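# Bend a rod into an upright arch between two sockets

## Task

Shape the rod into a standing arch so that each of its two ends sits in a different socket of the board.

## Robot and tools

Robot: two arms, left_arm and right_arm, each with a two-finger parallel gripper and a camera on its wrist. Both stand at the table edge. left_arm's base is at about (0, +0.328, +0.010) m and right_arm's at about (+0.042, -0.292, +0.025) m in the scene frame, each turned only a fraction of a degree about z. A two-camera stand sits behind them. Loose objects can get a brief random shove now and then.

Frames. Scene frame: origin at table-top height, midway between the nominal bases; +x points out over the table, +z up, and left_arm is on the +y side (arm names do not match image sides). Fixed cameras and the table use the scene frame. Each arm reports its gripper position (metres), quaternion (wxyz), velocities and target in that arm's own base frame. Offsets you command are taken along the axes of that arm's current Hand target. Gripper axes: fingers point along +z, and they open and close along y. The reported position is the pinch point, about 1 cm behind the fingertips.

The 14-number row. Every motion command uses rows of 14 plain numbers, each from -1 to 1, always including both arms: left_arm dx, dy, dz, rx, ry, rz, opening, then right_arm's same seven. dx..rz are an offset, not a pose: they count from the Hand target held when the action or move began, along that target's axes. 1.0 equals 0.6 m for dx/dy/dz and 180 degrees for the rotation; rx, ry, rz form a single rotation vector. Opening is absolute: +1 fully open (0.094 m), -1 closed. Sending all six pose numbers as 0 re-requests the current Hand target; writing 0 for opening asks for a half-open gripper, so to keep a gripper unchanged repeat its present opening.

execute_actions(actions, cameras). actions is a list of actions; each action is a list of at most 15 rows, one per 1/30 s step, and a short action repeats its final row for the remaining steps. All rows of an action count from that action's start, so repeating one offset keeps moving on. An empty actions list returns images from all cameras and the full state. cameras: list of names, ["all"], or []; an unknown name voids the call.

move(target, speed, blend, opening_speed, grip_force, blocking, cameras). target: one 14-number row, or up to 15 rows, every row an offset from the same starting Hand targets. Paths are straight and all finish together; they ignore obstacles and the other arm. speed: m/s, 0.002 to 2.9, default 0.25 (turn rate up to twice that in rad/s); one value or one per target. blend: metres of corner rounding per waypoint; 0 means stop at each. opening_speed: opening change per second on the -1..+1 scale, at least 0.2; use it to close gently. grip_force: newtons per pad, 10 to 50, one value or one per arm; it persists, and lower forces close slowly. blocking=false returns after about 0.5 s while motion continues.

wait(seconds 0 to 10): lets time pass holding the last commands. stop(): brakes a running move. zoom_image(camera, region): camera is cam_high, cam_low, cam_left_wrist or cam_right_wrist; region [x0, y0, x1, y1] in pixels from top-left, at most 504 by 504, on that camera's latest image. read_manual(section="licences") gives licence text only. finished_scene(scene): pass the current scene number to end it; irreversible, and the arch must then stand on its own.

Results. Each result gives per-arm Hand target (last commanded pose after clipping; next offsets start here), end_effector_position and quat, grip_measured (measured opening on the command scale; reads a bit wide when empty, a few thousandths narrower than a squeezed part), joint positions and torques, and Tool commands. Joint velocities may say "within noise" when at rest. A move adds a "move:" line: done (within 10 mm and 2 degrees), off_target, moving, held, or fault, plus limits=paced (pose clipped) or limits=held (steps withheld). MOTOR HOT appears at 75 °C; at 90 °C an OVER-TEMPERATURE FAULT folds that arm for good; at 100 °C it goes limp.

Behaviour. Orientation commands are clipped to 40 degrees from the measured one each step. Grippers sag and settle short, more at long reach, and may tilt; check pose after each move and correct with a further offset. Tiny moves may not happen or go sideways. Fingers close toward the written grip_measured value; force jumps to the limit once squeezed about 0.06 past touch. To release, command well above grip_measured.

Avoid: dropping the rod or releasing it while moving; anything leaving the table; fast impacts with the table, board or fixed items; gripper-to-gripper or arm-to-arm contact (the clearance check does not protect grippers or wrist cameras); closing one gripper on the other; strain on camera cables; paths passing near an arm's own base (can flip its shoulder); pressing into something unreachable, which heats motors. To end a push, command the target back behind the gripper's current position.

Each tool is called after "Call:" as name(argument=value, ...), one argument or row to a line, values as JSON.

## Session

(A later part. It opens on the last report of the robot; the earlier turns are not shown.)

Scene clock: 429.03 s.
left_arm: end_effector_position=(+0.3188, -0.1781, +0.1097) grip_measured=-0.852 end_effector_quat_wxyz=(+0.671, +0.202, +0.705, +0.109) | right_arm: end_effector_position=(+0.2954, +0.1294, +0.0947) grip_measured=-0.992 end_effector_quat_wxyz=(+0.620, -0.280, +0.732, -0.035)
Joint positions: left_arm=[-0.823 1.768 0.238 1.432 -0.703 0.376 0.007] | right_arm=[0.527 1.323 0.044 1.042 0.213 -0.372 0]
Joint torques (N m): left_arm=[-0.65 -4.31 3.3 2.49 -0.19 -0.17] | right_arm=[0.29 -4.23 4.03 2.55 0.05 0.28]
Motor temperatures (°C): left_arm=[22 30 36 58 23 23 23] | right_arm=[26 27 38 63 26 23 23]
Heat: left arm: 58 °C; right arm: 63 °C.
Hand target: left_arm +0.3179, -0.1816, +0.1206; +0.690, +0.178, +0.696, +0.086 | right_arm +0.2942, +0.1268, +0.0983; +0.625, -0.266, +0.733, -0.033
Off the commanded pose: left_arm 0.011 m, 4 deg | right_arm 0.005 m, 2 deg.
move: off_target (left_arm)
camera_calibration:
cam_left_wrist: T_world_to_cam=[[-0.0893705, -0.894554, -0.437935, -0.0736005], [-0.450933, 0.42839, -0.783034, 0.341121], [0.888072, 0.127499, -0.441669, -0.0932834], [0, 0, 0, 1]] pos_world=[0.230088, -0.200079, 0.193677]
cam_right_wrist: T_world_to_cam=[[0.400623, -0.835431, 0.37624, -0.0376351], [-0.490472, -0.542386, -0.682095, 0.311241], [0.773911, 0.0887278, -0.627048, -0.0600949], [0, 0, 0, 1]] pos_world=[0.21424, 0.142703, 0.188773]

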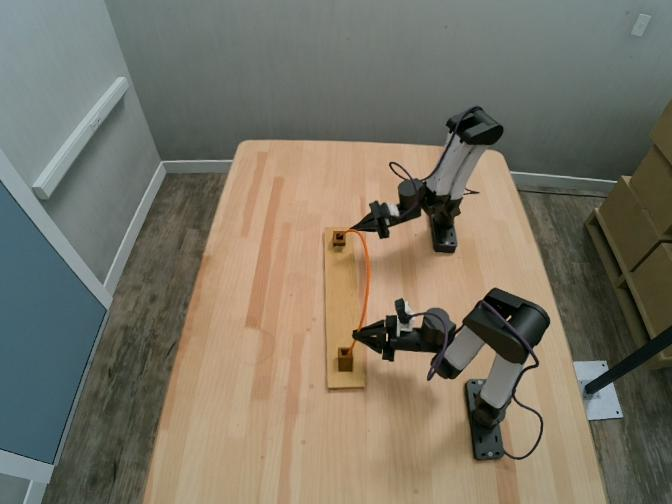

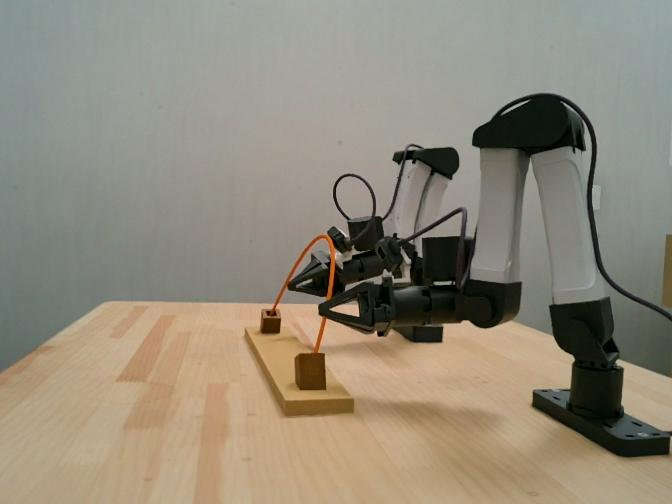

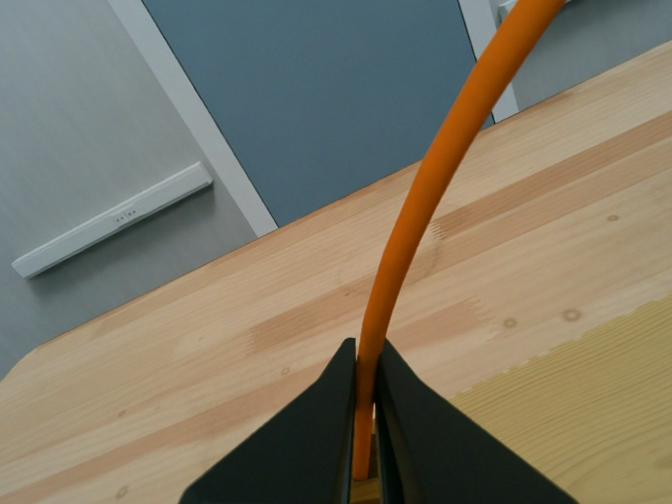

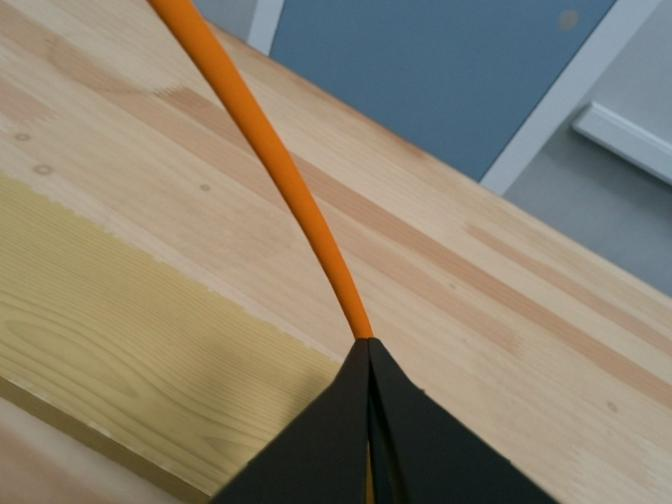

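Call:
move(
  target=[
    [0,0,0,0,0,0,-1.0,0,0,-0.01,0,0,0,-1.0],
    [0,0,0,0,0,0,-1.0,0,0,-0.01,0,0,0,-0.1],
    [0,0,0,0,0,0,-1.0,0,0,0.0417,0,0,0,-0.1],
  ],
  speed=0.06,
  cameras=["cam_right_wrist","cam_low"],
)

Scene clock: 433.90 s.
left_arm: end_effector_position=(+0.3188, -0.1781, +0.1097) grip_measured=-0.852 end_effector_quat_wxyz=(+0.671, +0.202, +0.705, +0.109) | right_arm: end_effector_position=(+0.3080, +0.1306, +0.0773) grip_measured=-0.102 end_effector_quat_wxyz=(+0.601, -0.281, +0.746, -0.043)
Joint positions: left_arm=[-0.823 1.768 0.238 1.432 -0.703 0.376 0.007] | right_arm=[0.512 1.484 0.085 1.115 0.214 -0.37 0.042]
Joint torques (N m): left_arm=[-0.65 -4.31 3.3 2.49 -0.19 -0.17] | right_arm=[-1.17 -2.65 6.04 3.02 -0.32 0.18]
Motor temperatures (°C): left_arm=[22 29 36 58 23 23 24] | right_arm=[26 27 38 63 26 23 23]
Heat: left arm: 58 °C; right arm: 63 °C.
Hand target: left_arm +0.3179, -0.1816, +0.1206; +0.690, +0.178, +0.696, +0.086 | right_arm +0.3176, +0.1339, +0.0929; +0.625, -0.266, +0.733, -0.033
Off the commanded pose: left_arm 0.011 m, 4 deg | right_arm 0.019 m, 4 deg.
move: off_target (left_arm, right_arm)
camera_calibration:
cam_right_wrist: T_world_to_cam=[[0.401367, -0.834165, 0.378249, -0.0357814], [-0.526652, -0.548062, -0.649819, 0.315522], [0.749361, 0.06161, -0.65929, -0.0672789], [0, 0, 0, 1]] pos_world=[0.230948, 0.147223, 0.17421]
Images, in order (width x height): cam_low 672x504, cam_right_wrist 672x504.

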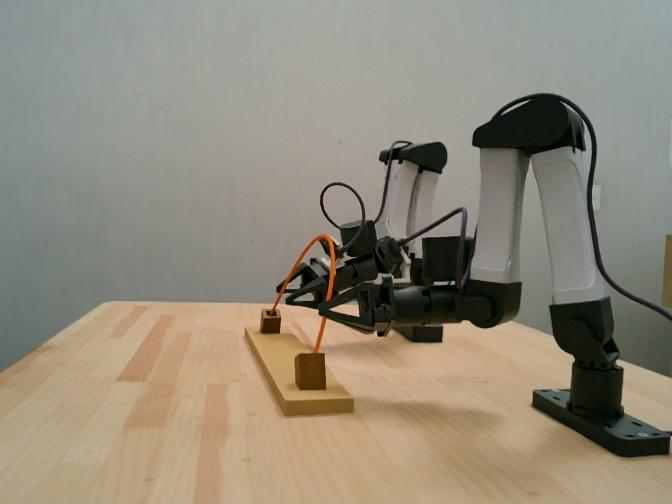

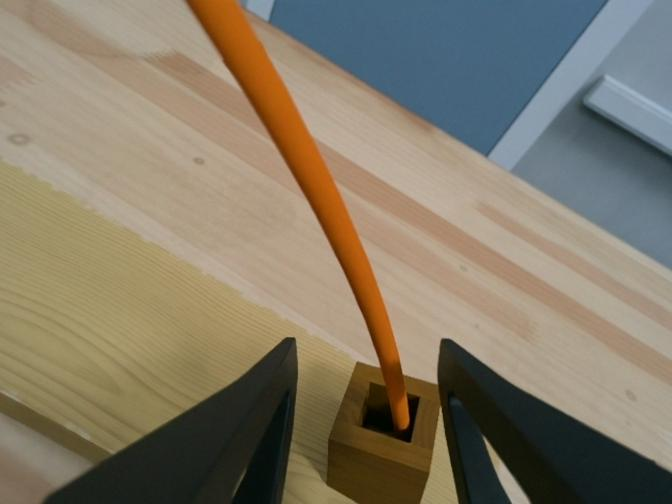

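Call:
zoom_image(
  camera="cam_right_wrist",
  region=[280, 290, 460, 470],
)

Scaled by 2.800 from the camera's 672x504 image, which has a finer 960x720 frame.

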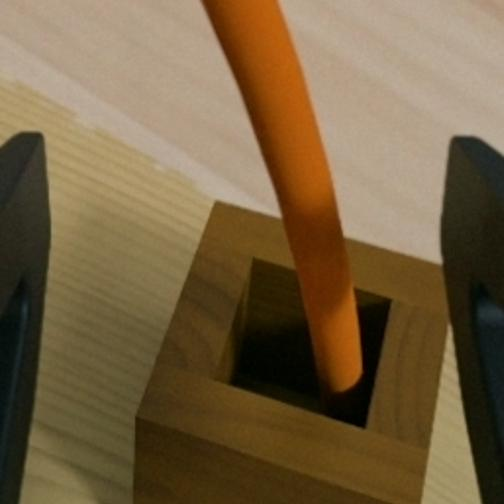

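Call:
move(
  target=[
    [0,0,0,0,0,0,-1.0,-0.008,0,0.0367,0,0,0,-0.1],
    [0,0,0,0,0,0,-1.0,-0.008,0,0.0367,0,0,0,-1.0],
  ],
  speed=0.06,
  opening_speed=0.5,
  cameras=["cam_right_wrist","cam_low"],
)

Scene clock: 440.10 s.
left_arm: end_effector_position=(+0.3187, -0.1794, +0.1097) grip_measured=-0.852 end_effector_quat_wxyz=(+0.671, +0.207, +0.703, +0.109) | right_arm: end_effector_position=(+0.3321, +0.1344, +0.0815) grip_measured=-0.914 end_effector_quat_wxyz=(+0.607, -0.281, +0.741, -0.057)
Joint positions: left_arm=[-0.823 1.768 0.238 1.432 -0.695 0.385 0.007] | right_arm=[0.486 1.579 0.17 1.145 0.21 -0.401 0.004]
Joint torques (N m): left_arm=[-0.64 -4.36 3.3 2.49 -0.18 -0.25] | right_arm=[-0.73 -3.43 6.02 2.83 -0.34 0.5]
Motor temperatures (°C): left_arm=[22 29 36 59 23 23 24] | right_arm=[26 27 38 63 26 23 23]
Heat: left arm: 59 °C; right arm: 63 °C.
Hand target: left_arm +0.3179, -0.1816, +0.1206; +0.690, +0.178, +0.696, +0.086 | right_arm +0.3385, +0.1422, +0.0924; +0.625, -0.266, +0.733, -0.033
Off the commanded pose: left_arm 0.011 m, 5 deg | right_arm 0.015 m, 4 deg.
move: off_target (left_arm, right_arm); target 2's new opening was sent with right_arm's hand 0.018 m and 4 deg from that target
camera_calibration:
cam_right_wrist: T_world_to_cam=[[0.380856, -0.832206, 0.402967, -0.0392633], [-0.518654, -0.553071, -0.652005, 0.331263], [0.765472, 0.0393195, -0.642267, -0.0865646], [0, 0, 0, 1]] pos_world=[0.253027, 0.153941, 0.17621]
Images, in order (width x height): cam_low 672x504, cam_right_wrist 672x504.

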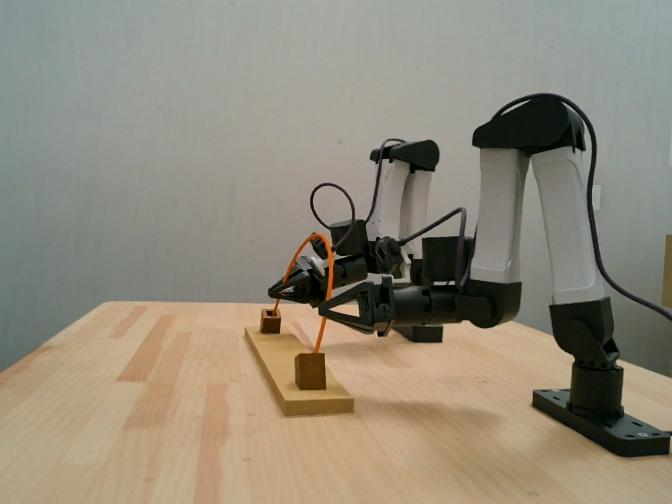

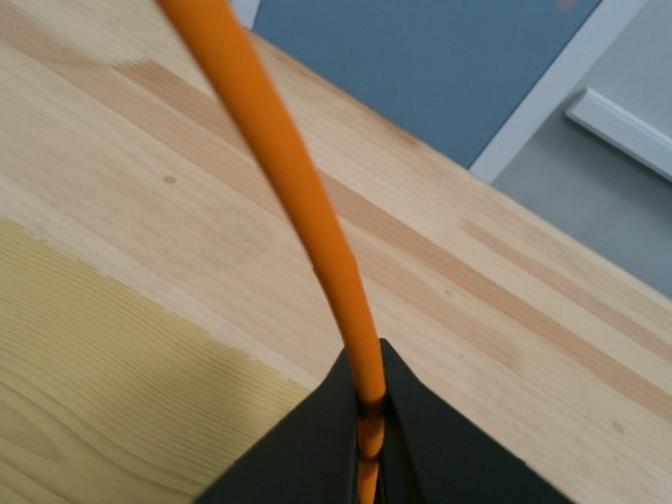

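Call:
move(
  target=[-0.0047,0.0077,0.0423,0.0304,0.0759,-0.0166,-1.0,-0.0010,-0.0117,0.0337,-0.0351,0.0740,0.0156,-1.0],
  speed=0.05,
  cameras=["all"],
)

Scene clock: 448.07 s.
left_arm: end_effector_position=(+0.3394, -0.1787, +0.1128) grip_measured=-0.852 end_effector_quat_wxyz=(+0.587, +0.212, +0.776, +0.090) | right_arm: end_effector_position=(+0.3560, +0.1349, +0.0799) grip_measured=-0.915 end_effector_quat_wxyz=(+0.514, -0.299, +0.803, -0.049)
Joint positions: left_arm=[-0.741 1.483 0.413 0.707 -0.594 0.209 0.007] | right_arm=[0.43 1.439 0.409 0.539 0.15 -0.372 0.004]
Joint torques (N m): left_arm=[0.54 -6.08 6.99 1.8 0.04 -0.56] | right_arm=[-1.14 -6.58 8.25 2.02 -0.69 0.87]
Motor temperatures (°C): left_arm=[22 29 36 59 23 23 24] | right_arm=[26 27 38 62 26 23 24]
Heat: left arm: 59 °C; right arm: 62 °C.
Hand target: left_arm +0.3436, -0.1816, +0.1241; +0.595, +0.181, +0.781, +0.055 | right_arm +0.3599, +0.1422, +0.0913; +0.521, -0.276, +0.808, -0.008
Off the commanded pose: left_arm 0.012 m, 5 deg | right_arm 0.014 m, 5 deg.
move: off_target (left_arm, right_arm)
camera_calibration:
cam_left_wrist: T_world_to_cam=[[-0.18044, -0.892907, -0.412503, -0.04255], [-0.61644, 0.429464, -0.659972, 0.395576], [0.766448, 0.135198, -0.627916, -0.0465826], [0, 0, 0, 1]] pos_world=[0.271874, -0.201581, 0.214267]
cam_right_wrist: T_world_to_cam=[[0.456645, -0.815685, 0.355153, -0.0727034], [-0.650893, -0.578459, -0.491655, 0.380469], [0.606477, -0.00665476, -0.795073, -0.0308434], [0, 0, 0, 1]] pos_world=[0.29955, 0.160577, 0.188358]

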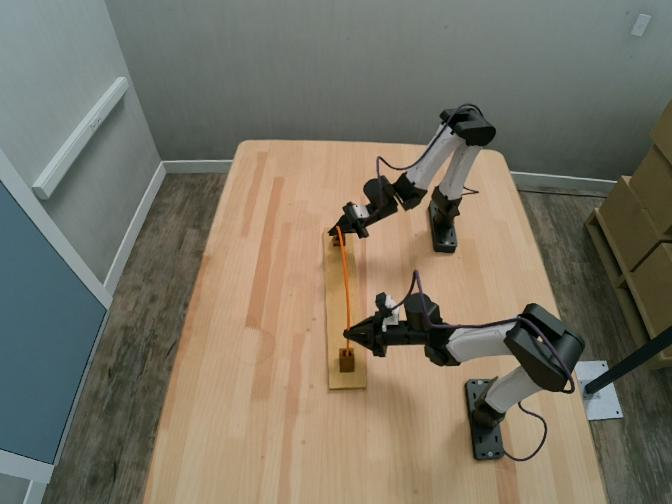

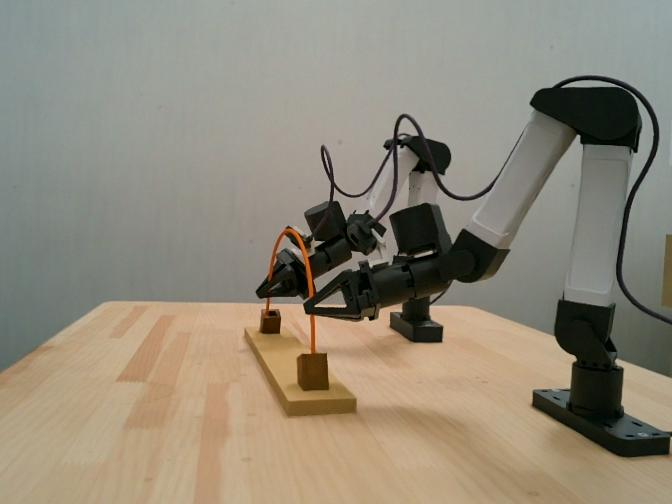

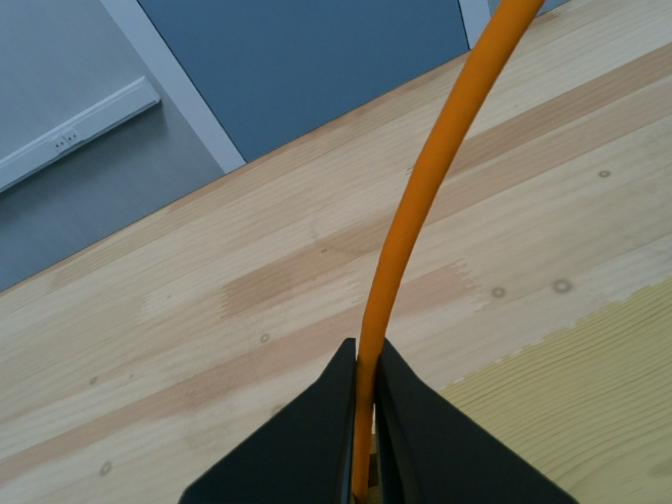

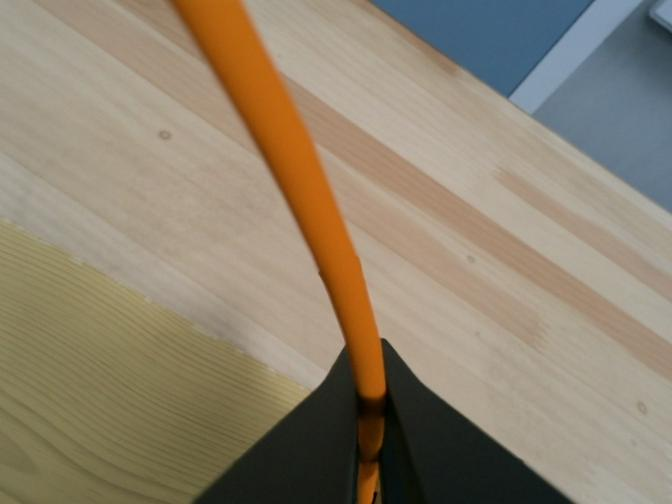

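Call:
zoom_image(
  camera="cam_low",
  region=[240, 210, 400, 420],
)

Call:
zoom_image(
  camera="cam_high",
  region=[310, 200, 430, 400],
)

Call:
zoom_image(
  camera="cam_low",
  region=[240, 290, 300, 350],
)

Scaled by 2.400 from the camera's 672x504 image, which has a finer 960x720 frame.

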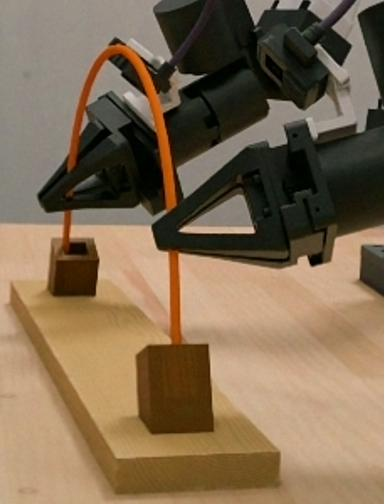

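Scaled by 2.520 from the camera's 672x504 image, which has a finer 960x720 frame.

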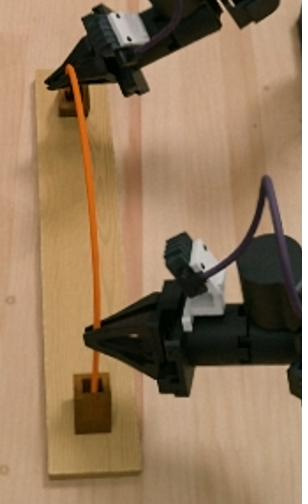

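Scaled by 8.400 from the camera's 672x504 image, which has a finer 960x720 frame.

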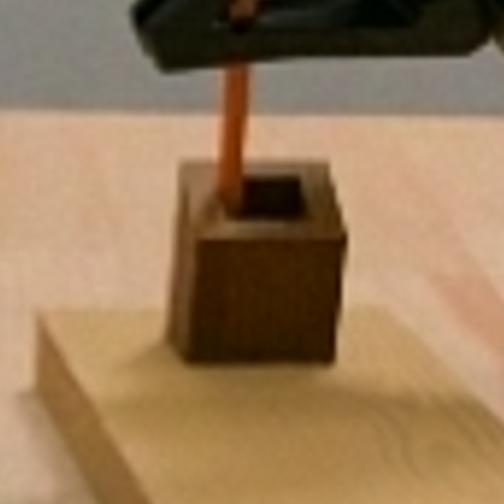

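Call:
move(
  target=[0,0,0,0,0,0,-1.0,-0.0140,0.0010,-0.0262,0,0,0,-1.0],
  speed=0.05,
  cameras=["cam_low","cam_high"],
)

Call:
zoom_image(
  camera="cam_low",
  region=[240, 280, 300, 340],
)

Call:
zoom_image(
  camera="cam_high",
  region=[320, 210, 370, 260],
)

Scene clock: 453.10 s.
left_arm: end_effector_position=(+0.3393, -0.1789, +0.1124) grip_measured=-0.852 end_effector_quat_wxyz=(+0.587, +0.213, +0.776, +0.089) | right_arm: end_effector_position=(+0.3449, +0.1343, +0.0884) grip_measured=-0.915 end_effector_quat_wxyz=(+0.506, -0.300, +0.808, -0.039)
Joint positions: left_arm=[-0.741 1.483 0.413 0.705 -0.592 0.207 0.007] | right_arm=[0.437 1.346 0.409 0.425 0.139 -0.355 0.004]
Joint torques (N m): left_arm=[0.55 -6.09 7.04 1.8 0.04 -0.55] | right_arm=[0.03 -6.71 8.64 2.17 -0.41 0.78]
Motor temperatures (°C): left_arm=[22 30 37 57 23 23 24] | right_arm=[26 28 39 61 26 23 24]
Heat: left arm: 57 °C; right arm: 61 °C.
Hand target: left_arm +0.3436, -0.1816, +0.1241; +0.595, +0.181, +0.781, +0.055 | right_arm +0.3489, +0.1422, +0.1053; +0.521, -0.276, +0.808, -0.008
Off the commanded pose: left_arm 0.013 m, 5 deg | right_arm 0.019 m, 5 deg.
move: off_target (left_arm, right_arm)
Images, in order (width x height): cam_high 672x504, cam_low 672x504.

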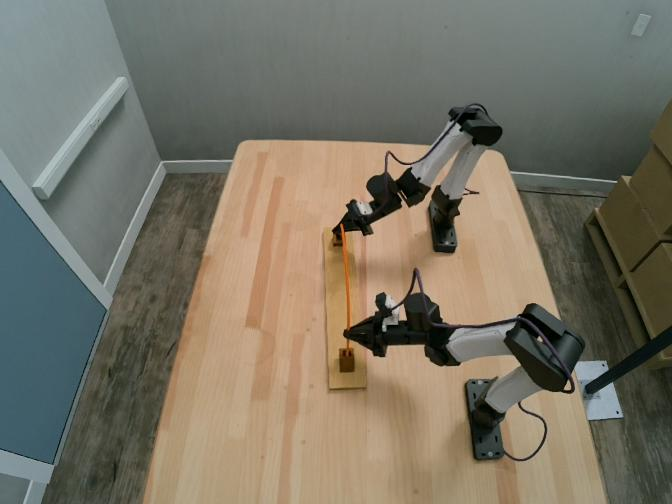

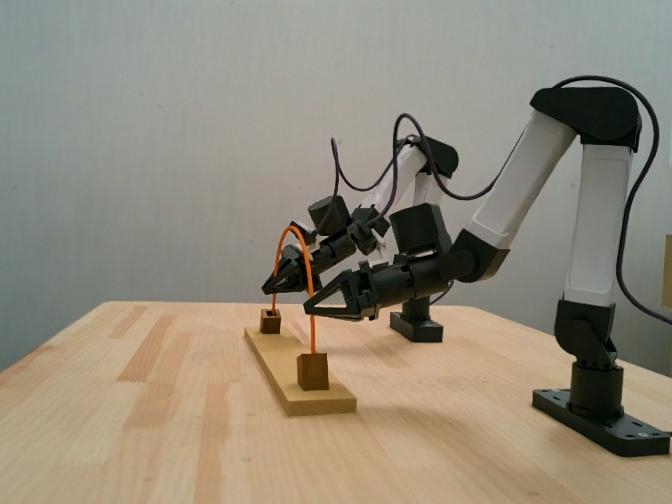

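Scaled by 8.400 from the camera's 672x504 image, which has a finer 960x720 frame.

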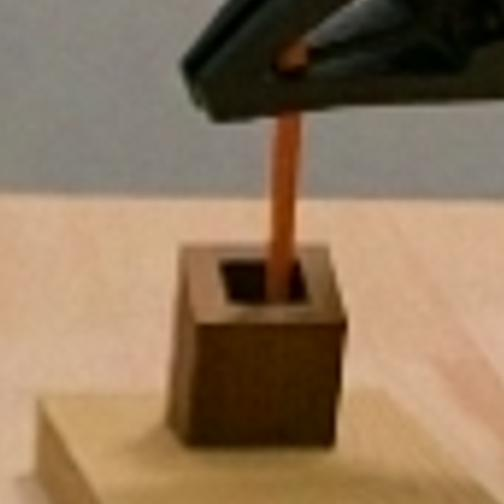

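Scaled by 10.080 from the camera's 672x504 image, which has a finer 960x720 frame.

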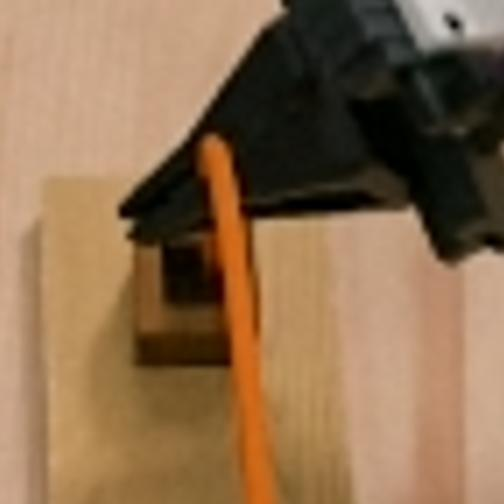

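Call:
move(
  target=[0,0,0,0,0,0,-1.0,0.0479,0.0037,0.0192,0,0,0,-1.0],
  speed=0.04,
  cameras=["cam_low","cam_high","cam_right_wrist"],
)

Call:
zoom_image(
  camera="cam_low",
  region=[240, 280, 300, 340],
)

Call:
zoom_image(
  camera="cam_low",
  region=[240, 210, 400, 420],
)

Scene clock: 456.20 s.
left_arm: end_effector_position=(+0.3391, -0.1799, +0.1122) grip_measured=-0.852 end_effector_quat_wxyz=(+0.586, +0.214, +0.776, +0.086) | right_arm: end_effector_position=(+0.3506, +0.1324, +0.0802) grip_measured=-0.915 end_effector_quat_wxyz=(+0.520, -0.291, +0.802, -0.038)
Joint positions: left_arm=[-0.741 1.483 0.413 0.705 -0.586 0.207 0.007] | right_arm=[0.421 1.416 0.377 0.562 0.13 -0.355 0.004]
Joint torques (N m): left_arm=[0.55 -6.12 7.04 1.81 0.03 -0.55] | right_arm=[-1.37 -3.15 4.57 2.7 -0.61 0.63]
Motor temperatures (°C): left_arm=[22 30 37 57 23 23 24] | right_arm=[26 28 39 60 26 23 24]
Heat: left arm: 57 °C; right arm: 60 °C.
Hand target: left_arm +0.3436, -0.1816, +0.1241; +0.595, +0.181, +0.781, +0.055 | right_arm +0.3489, +0.1342, +0.0753; +0.521, -0.276, +0.808, -0.008
Off the commanded pose: left_arm 0.013 m, 5 deg | right_arm 0.005 m, 4 deg.
move: off_target (left_arm, right_arm)
camera_calibration:
cam_right_wrist: T_world_to_cam=[[0.455497, -0.825232, 0.333938, -0.0689683], [-0.648084, -0.564555, -0.51114, 0.374537], [0.610336, 0.0164028, -0.791973, -0.0321153], [0, 0, 0, 1]] pos_world=[0.293747, 0.155059, 0.189037]
Images, in order (width x height): cam_high 672x504, cam_low 672x504, cam_right_wrist 672x504.

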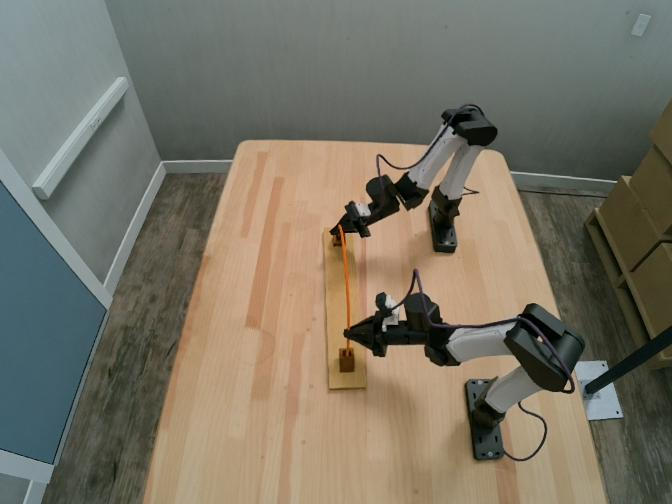

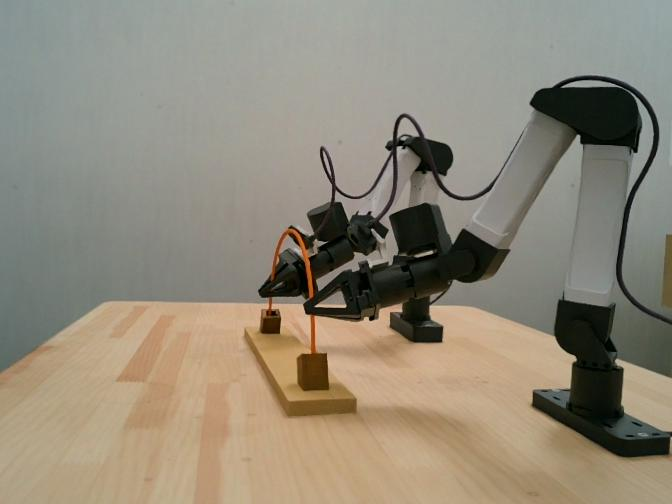

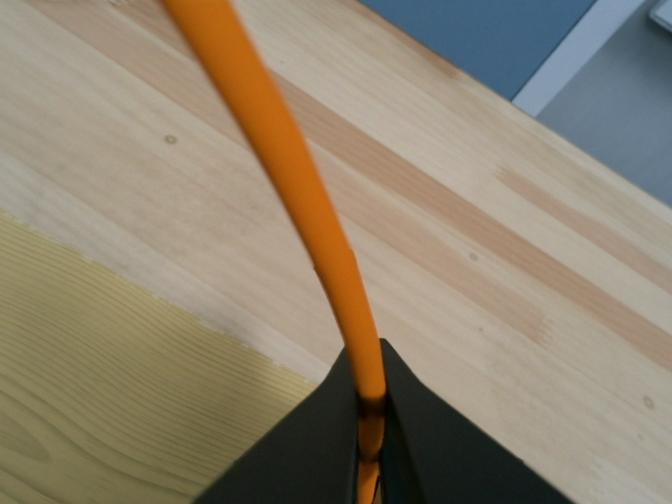

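Scaled by 8.400 from the camera's 672x504 image, which has a finer 960x720 frame.

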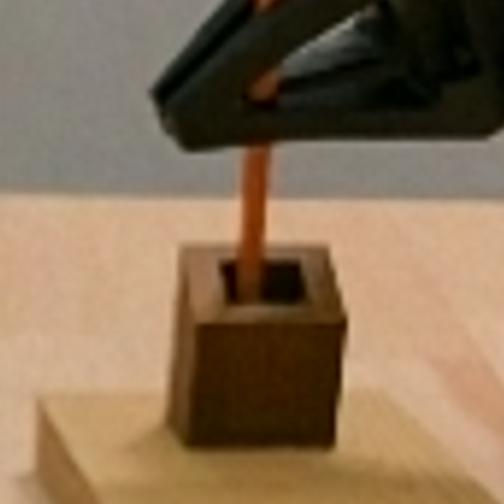

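Scaled by 2.400 from the camera's 672x504 image, which has a finer 960x720 frame.

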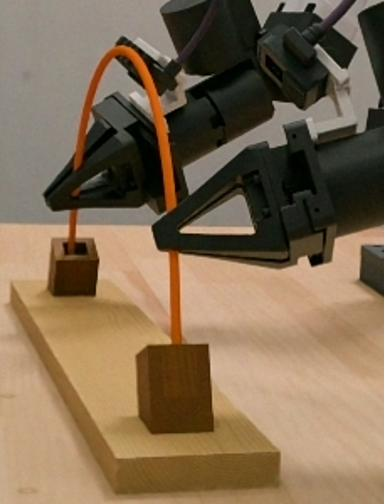

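Call:
zoom_image(
  camera="cam_high",
  region=[320, 210, 370, 260],
)

Call:
zoom_image(
  camera="cam_high",
  region=[320, 320, 370, 380],
)

Scaled by 10.080 from the camera's 672x504 image, which has a finer 960x720 frame.

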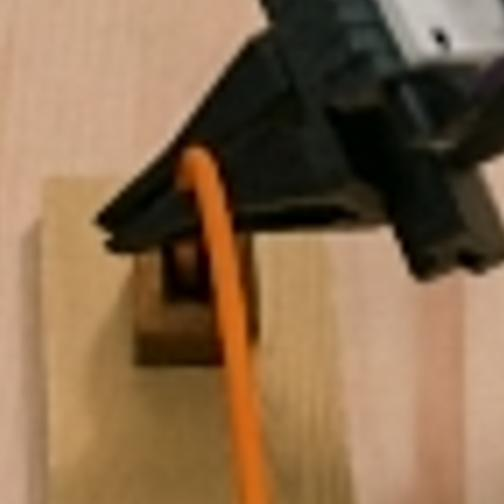

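Scaled by 8.400 from the camera's 672x504 image, which has a finer 960x720 frame.

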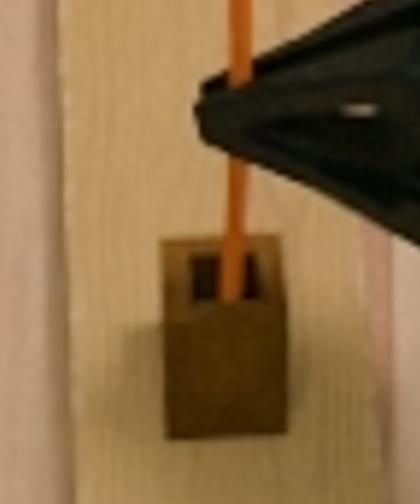

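Call:
move(
  target=[0,0,0,0,0,0,-1.0,-0.0168,0,-0.0060,0,0,0,-1.0],
  speed=0.04,
)

Call:
move(
  target=[0,0,0,0,0,0,-1.0,0,0,0,0,0,0,-0.3],
  opening_speed=0.3,
  speed=0.04,
  cameras=["cam_low","cam_high","cam_right_wrist"],
)

Scene clock: 461.80 s.
left_arm: end_effector_position=(+0.3391, -0.1799, +0.1122) grip_measured=-0.852 end_effector_quat_wxyz=(+0.586, +0.214, +0.776, +0.086) | right_arm: end_effector_position=(+0.3507, +0.1325, +0.0812) grip_measured=-0.915 end_effector_quat_wxyz=(+0.521, -0.291, +0.801, -0.038)
Joint positions: left_arm=[-0.741 1.483 0.413 0.705 -0.586 0.207 0.007] | right_arm=[0.421 1.413 0.377 0.562 0.13 -0.355 0.004]
Joint torques (N m): left_arm=[0.55 -6.11 7.02 1.81 0.03 -0.55] | right_arm=[-0.17 -6.52 6.48 2.05 -0.47 0.71]
Motor temperatures (°C): left_arm=[22 30 38 56 23 23 24] | right_arm=[26 28 39 60 26 23 24]
Heat: left arm: 56 °C; right arm: 60 °C.
Hand target: left_arm +0.3436, -0.1816, +0.1241; +0.595, +0.181, +0.781, +0.055 | right_arm +0.3490, +0.1378, +0.0854; +0.521, -0.276, +0.808, -0.008
Off the commanded pose: left_arm 0.013 m, 5 deg | right_arm 0.007 m, 4 deg.
move: off_target (left_arm, right_arm)

Scene clock: 464.63 s.
left_arm: end_effector_position=(+0.3402, -0.1771, +0.1130) grip_measured=-0.853 end_effector_quat_wxyz=(+0.587, +0.206, +0.778, +0.088) | right_arm: end_effector_position=(+0.3484, +0.1361, +0.0790) grip_measured=-0.301 end_effector_quat_wxyz=(+0.518, -0.283, +0.807, -0.018)
Joint positions: left_arm=[-0.737 1.481 0.413 0.705 -0.594 0.198 0.007] | right_arm=[0.421 1.413 0.377 0.552 0.105 -0.318 0.033]
Joint torques (N m): left_arm=[0.55 -5.97 7.06 1.79 0.03 -0.47] | right_arm=[-0.28 -6.53 6.56 2.13 -0.29 0.28]
Motor temperatures (°C): left_arm=[22 30 38 55 23 23 24] | right_arm=[26 28 39 60 26 23 24]
Heat: left arm: 55 °C; right arm: 60 °C.
Hand target: left_arm +0.3436, -0.1816, +0.1241; +0.595, +0.181, +0.781, +0.055 | right_arm +0.3490, +0.1378, +0.0854; +0.521, -0.276, +0.808, -0.008
Off the commanded pose: left_arm 0.012 m, 5 deg | right_arm 0.007 m, 1 deg.
move: off_target (left_arm)
camera_calibration:
cam_right_wrist: T_world_to_cam=[[0.465685, -0.835284, 0.292299, -0.0634482], [-0.655515, -0.547483, -0.520156, 0.375556], [0.594506, 0.0506222, -0.802496, -0.0299973], [0, 0, 0, 1]] pos_world=[0.293563, 0.154132, 0.189821]
Images, in order (width x height): cam_high 672x504, cam_low 672x504, cam_right_wrist 672x504.

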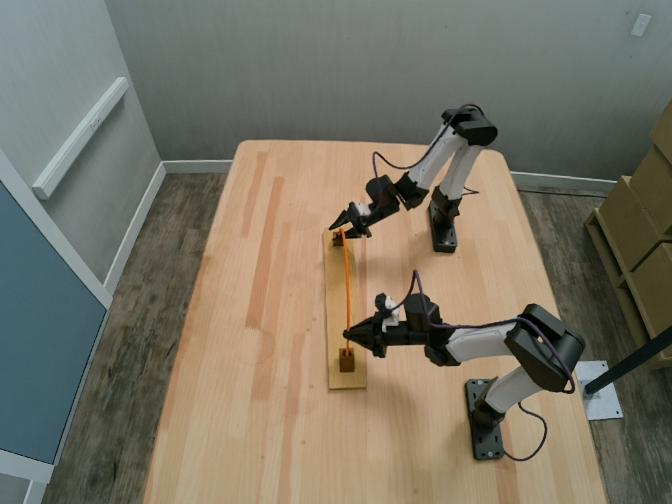

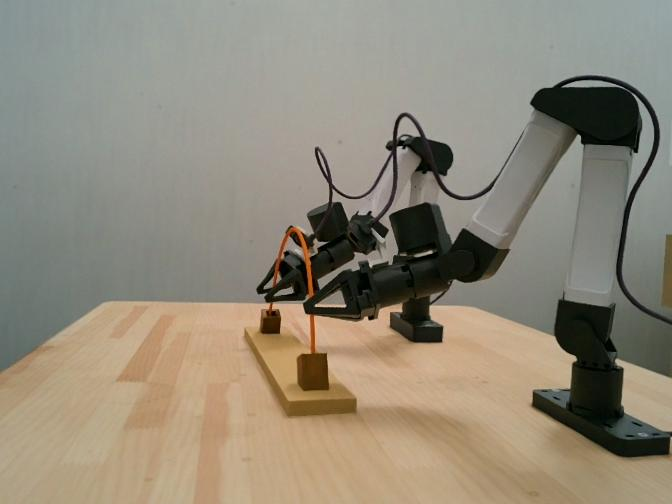

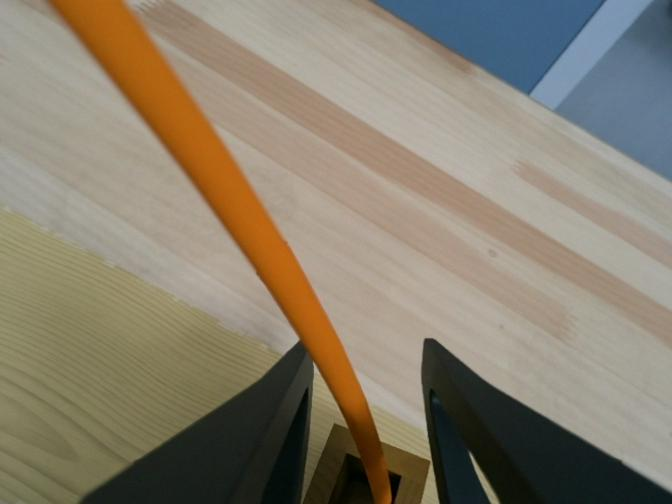

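Call:
zoom_image(
  camera="cam_right_wrist",
  region=[280, 360, 460, 504],
)

Call:
move(
  target=[0,0,0,0,0,0,-1.0,0,-0.004,-0.09,0,0,0,-0.3],
  speed=0.05,
  cameras=["cam_low","cam_high","cam_right_wrist"],
)

Scaled by 2.800 from the camera's 672x504 image, which has a finer 960x720 frame.

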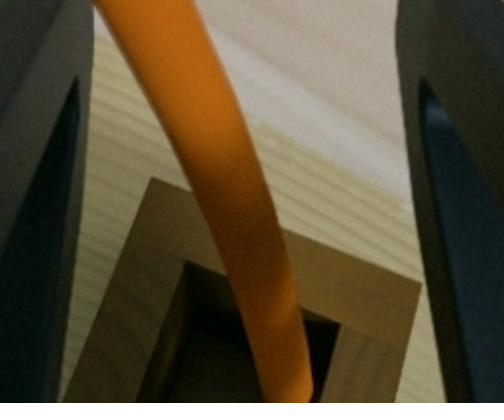

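Scene clock: 470.73 s.
left_arm: end_effector_position=(+0.3402, -0.1771, +0.1130) grip_measured=-0.853 end_effector_quat_wxyz=(+0.587, +0.206, +0.778, +0.088) | right_arm: end_effector_position=(+0.3109, +0.1210, +0.1168) grip_measured=-0.301 end_effector_quat_wxyz=(+0.531, -0.279, +0.800, -0.014)
Joint positions: left_arm=[-0.737 1.481 0.413 0.705 -0.594 0.198 0.007] | right_arm=[0.426 1.045 0.323 0.269 0.105 -0.31 0.033]
Joint torques (N m): left_arm=[0.55 -5.96 7.08 1.79 0.03 -0.47] | right_arm=[0.28 -3.74 5.96 2.09 -0.12 0.27]
Motor temperatures (°C): left_arm=[22 30 38 54 23 23 25] | right_arm=[26 28 39 59 26 23 24]
Heat: left arm: 54 °C; right arm: 59 °C.
Hand target: left_arm +0.3436, -0.1816, +0.1241; +0.595, +0.181, +0.781, +0.055 | right_arm +0.3043, +0.1209, +0.1108; +0.521, -0.276, +0.808, -0.008
Off the commanded pose: left_arm 0.012 m, 5 deg | right_arm 0.009 m, 2 deg.
move: off_target (left_arm)
camera_calibration:
cam_right_wrist: T_world_to_cam=[[0.459085, -0.840325, 0.288262, -0.0665336], [-0.641057, -0.537989, -0.547369, 0.359867], [0.61505, 0.0664964, -0.785679, 0.0131566], [0, 0, 0, 1]] pos_world=[0.253148, 0.13682, 0.226496]
Images, in order (width x height): cam_high 672x504, cam_low 672x504, cam_right_wrist 672x504.

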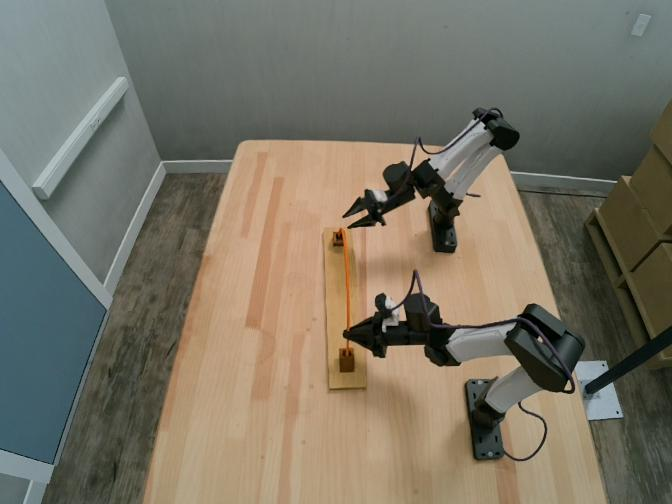

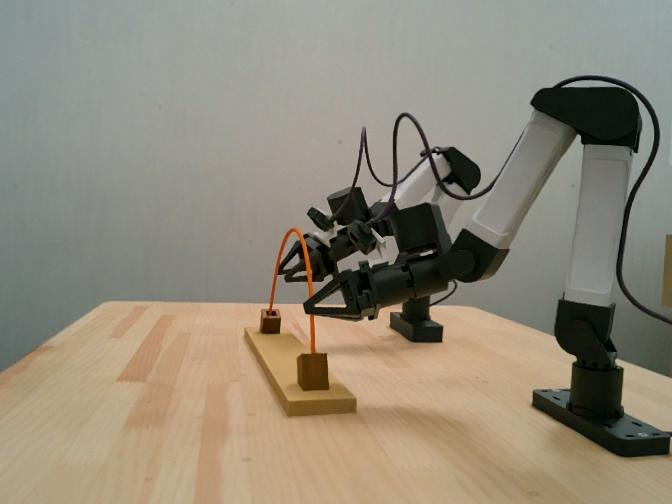

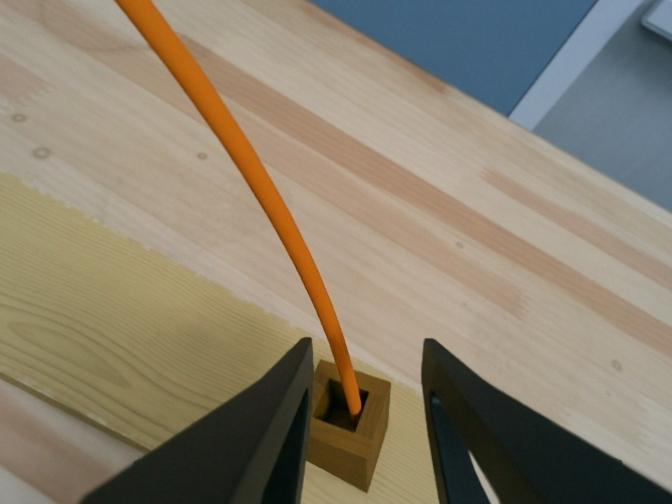

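Call:
zoom_image(
  camera="cam_right_wrist",
  region=[290, 330, 420, 490],
)

Call:
zoom_image(
  camera="cam_low",
  region=[240, 220, 380, 420],
)

Call:
zoom_image(
  camera="cam_high",
  region=[310, 200, 400, 400],
)

Scaled by 3.150 from the camera's 672x504 image, which has a finer 960x720 frame.

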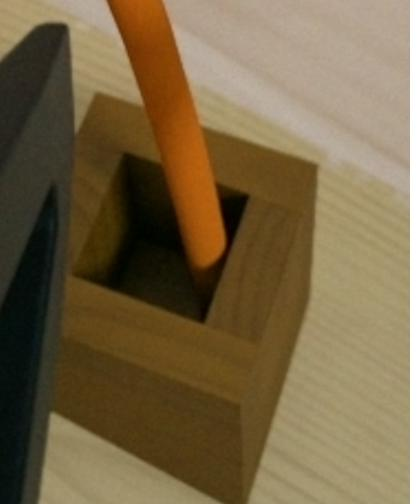

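Scaled by 2.520 from the camera's 672x504 image, which has a finer 960x720 frame.

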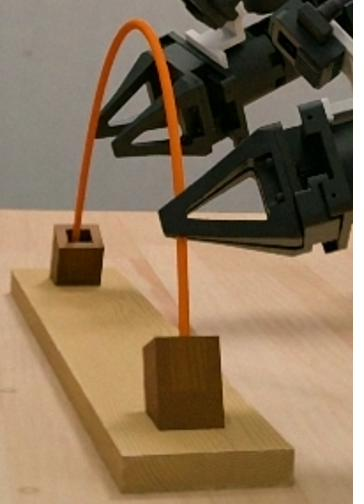

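Scaled by 2.520 from the camera's 672x504 image, which has a finer 960x720 frame.

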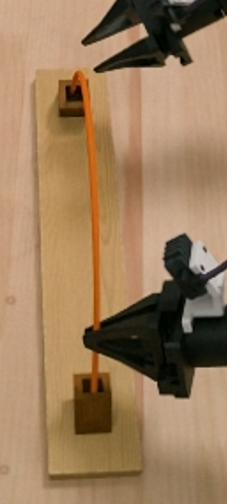

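Call:
move(
  target=[
    [0,0,0,0,0,0,-1.0,-0.0002,0.0040,0.0902,0,0,0,-0.3],
    [0,0,0,0,0,0,-1.0,-0.0002,0.0040,0.0902,0,0,0,-1.0],
  ],
  speed=0.06,
  opening_speed=0.5,
  cameras=["cam_right_wrist"],
)

Scene clock: 480.50 s.
left_arm: end_effector_position=(+0.3394, -0.1779, +0.1129) grip_measured=-0.853 end_effector_quat_wxyz=(+0.587, +0.207, +0.778, +0.086) | right_arm: end_effector_position=(+0.3387, +0.1264, +0.0697) grip_measured=-0.892 end_effector_quat_wxyz=(+0.498, -0.284, +0.819, -0.030)
Joint positions: left_arm=[-0.74 1.48 0.413 0.702 -0.594 0.195 0.007] | right_arm=[0.417 1.378 0.355 0.491 0.124 -0.323 0.005]
Joint torques (N m): left_arm=[0.55 -5.89 7.09 1.81 0.03 -0.45] | right_arm=[-0.49 -3.18 8.39 2.75 -0.42 0.32]
Motor temperatures (°C): left_arm=[22 30 39 53 23 23 25] | right_arm=[26 28 41 59 26 23 23]
Heat: left arm: 53 °C; right arm: 59 °C.
Hand target: left_arm +0.3436, -0.1816, +0.1241; +0.595, +0.181, +0.781, +0.055 | right_arm +0.3491, +0.1378, +0.0855; +0.521, -0.276, +0.808, -0.008
Off the commanded pose: left_arm 0.012 m, 5 deg | right_arm 0.022 m, 4 deg.
move: off_target (left_arm, right_arm); target 2's new opening was sent with right_arm's hand 0.024 m and 4 deg from that target
camera_calibration:
cam_right_wrist: T_world_to_cam=[[0.461733, -0.834525, 0.300618, -0.0636711], [-0.68491, -0.550783, -0.477007, 0.366364], [0.56365, 0.0143538, -0.825889, -0.0144589], [0, 0, 0, 1]] pos_world=[0.288475, 0.14886, 0.181958]
Images, in order (width x height): cam_right_wrist 672x504.

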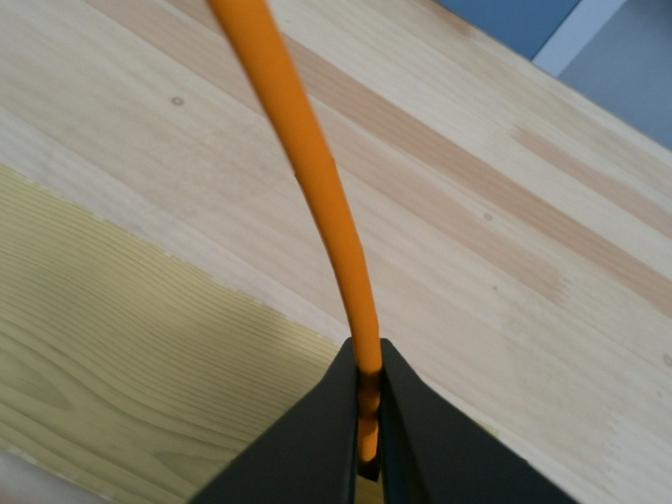

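Call:
move(
  target=[
    [0,0,0,0,0,0,-1.0,-0.0023,0.0092,-0.0020,0,0,0,-1.0],
    [0,0,0,0,0,0,-1.0,0.0303,0.0108,0.0105,0,0,0,-1.0],
  ],
  speed=0.04,
  cameras=["cam_right_wrist","cam_low","cam_high"],
)

Call:
zoom_image(
  camera="cam_low",
  region=[240, 210, 400, 420],
)

Scene clock: 484.47 s.
left_arm: end_effector_position=(+0.3400, -0.1769, +0.1129) grip_measured=-0.853 end_effector_quat_wxyz=(+0.587, +0.206, +0.778, +0.087) | right_arm: end_effector_position=(+0.3481, +0.1306, +0.0688) grip_measured=-0.893 end_effector_quat_wxyz=(+0.519, -0.278, +0.808, -0.035)
Joint positions: left_arm=[-0.737 1.48 0.413 0.702 -0.594 0.195 0.007] | right_arm=[0.426 1.458 0.348 0.628 0.144 -0.324 0.005]
Joint torques (N m): left_arm=[0.55 -5.89 7.09 1.81 0.03 -0.45] | right_arm=[-0.99 -3 4.57 2.74 -0.6 0.35]
Motor temperatures (°C): left_arm=[22 29 39 53 23 23 25] | right_arm=[26 28 41 59 26 23 24]
Heat: left arm: 53 °C; right arm: 59 °C.
Hand target: left_arm +0.3436, -0.1816, +0.1241; +0.595, +0.181, +0.781, +0.055 | right_arm +0.3460, +0.1368, +0.0654; +0.521, -0.276, +0.808, -0.008
Off the commanded pose: left_arm 0.013 m, 5 deg | right_arm 0.007 m, 3 deg.
move: off_target (left_arm, right_arm)
camera_calibration:
cam_right_wrist: T_world_to_cam=[[0.440322, -0.840988, 0.314412, -0.0568887], [-0.664664, -0.540753, -0.515566, 0.368989], [0.603604, 0.0180369, -0.79708, -0.0370041], [0, 0, 0, 1]] pos_world=[0.292639, 0.152357, 0.17863]
Images, in order (width x height): cam_high 672x504, cam_low 672x504, cam_right_wrist 672x504.

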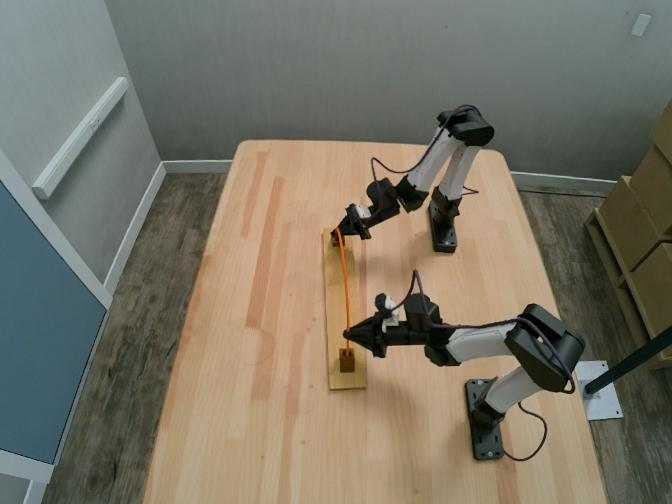

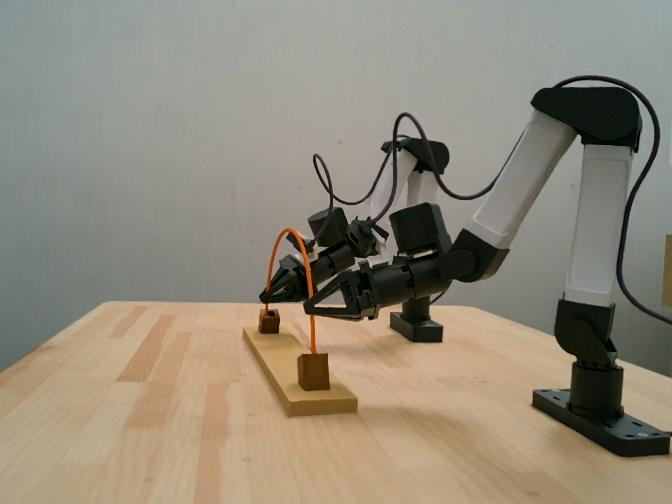

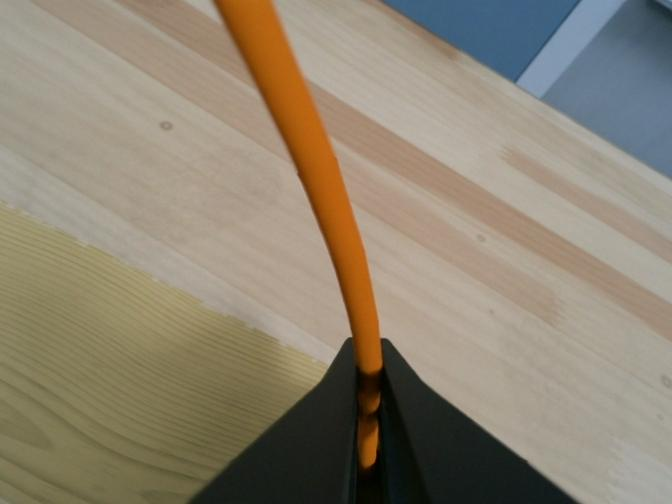

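Scaled by 2.400 from the camera's 672x504 image, which has a finer 960x720 frame.

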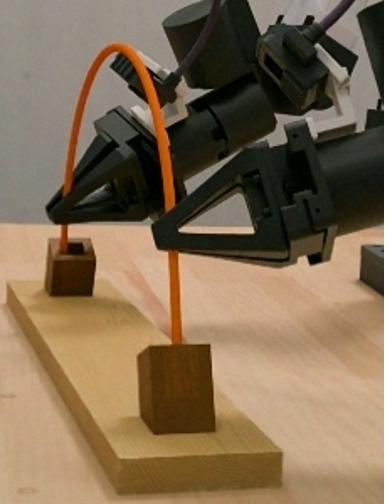

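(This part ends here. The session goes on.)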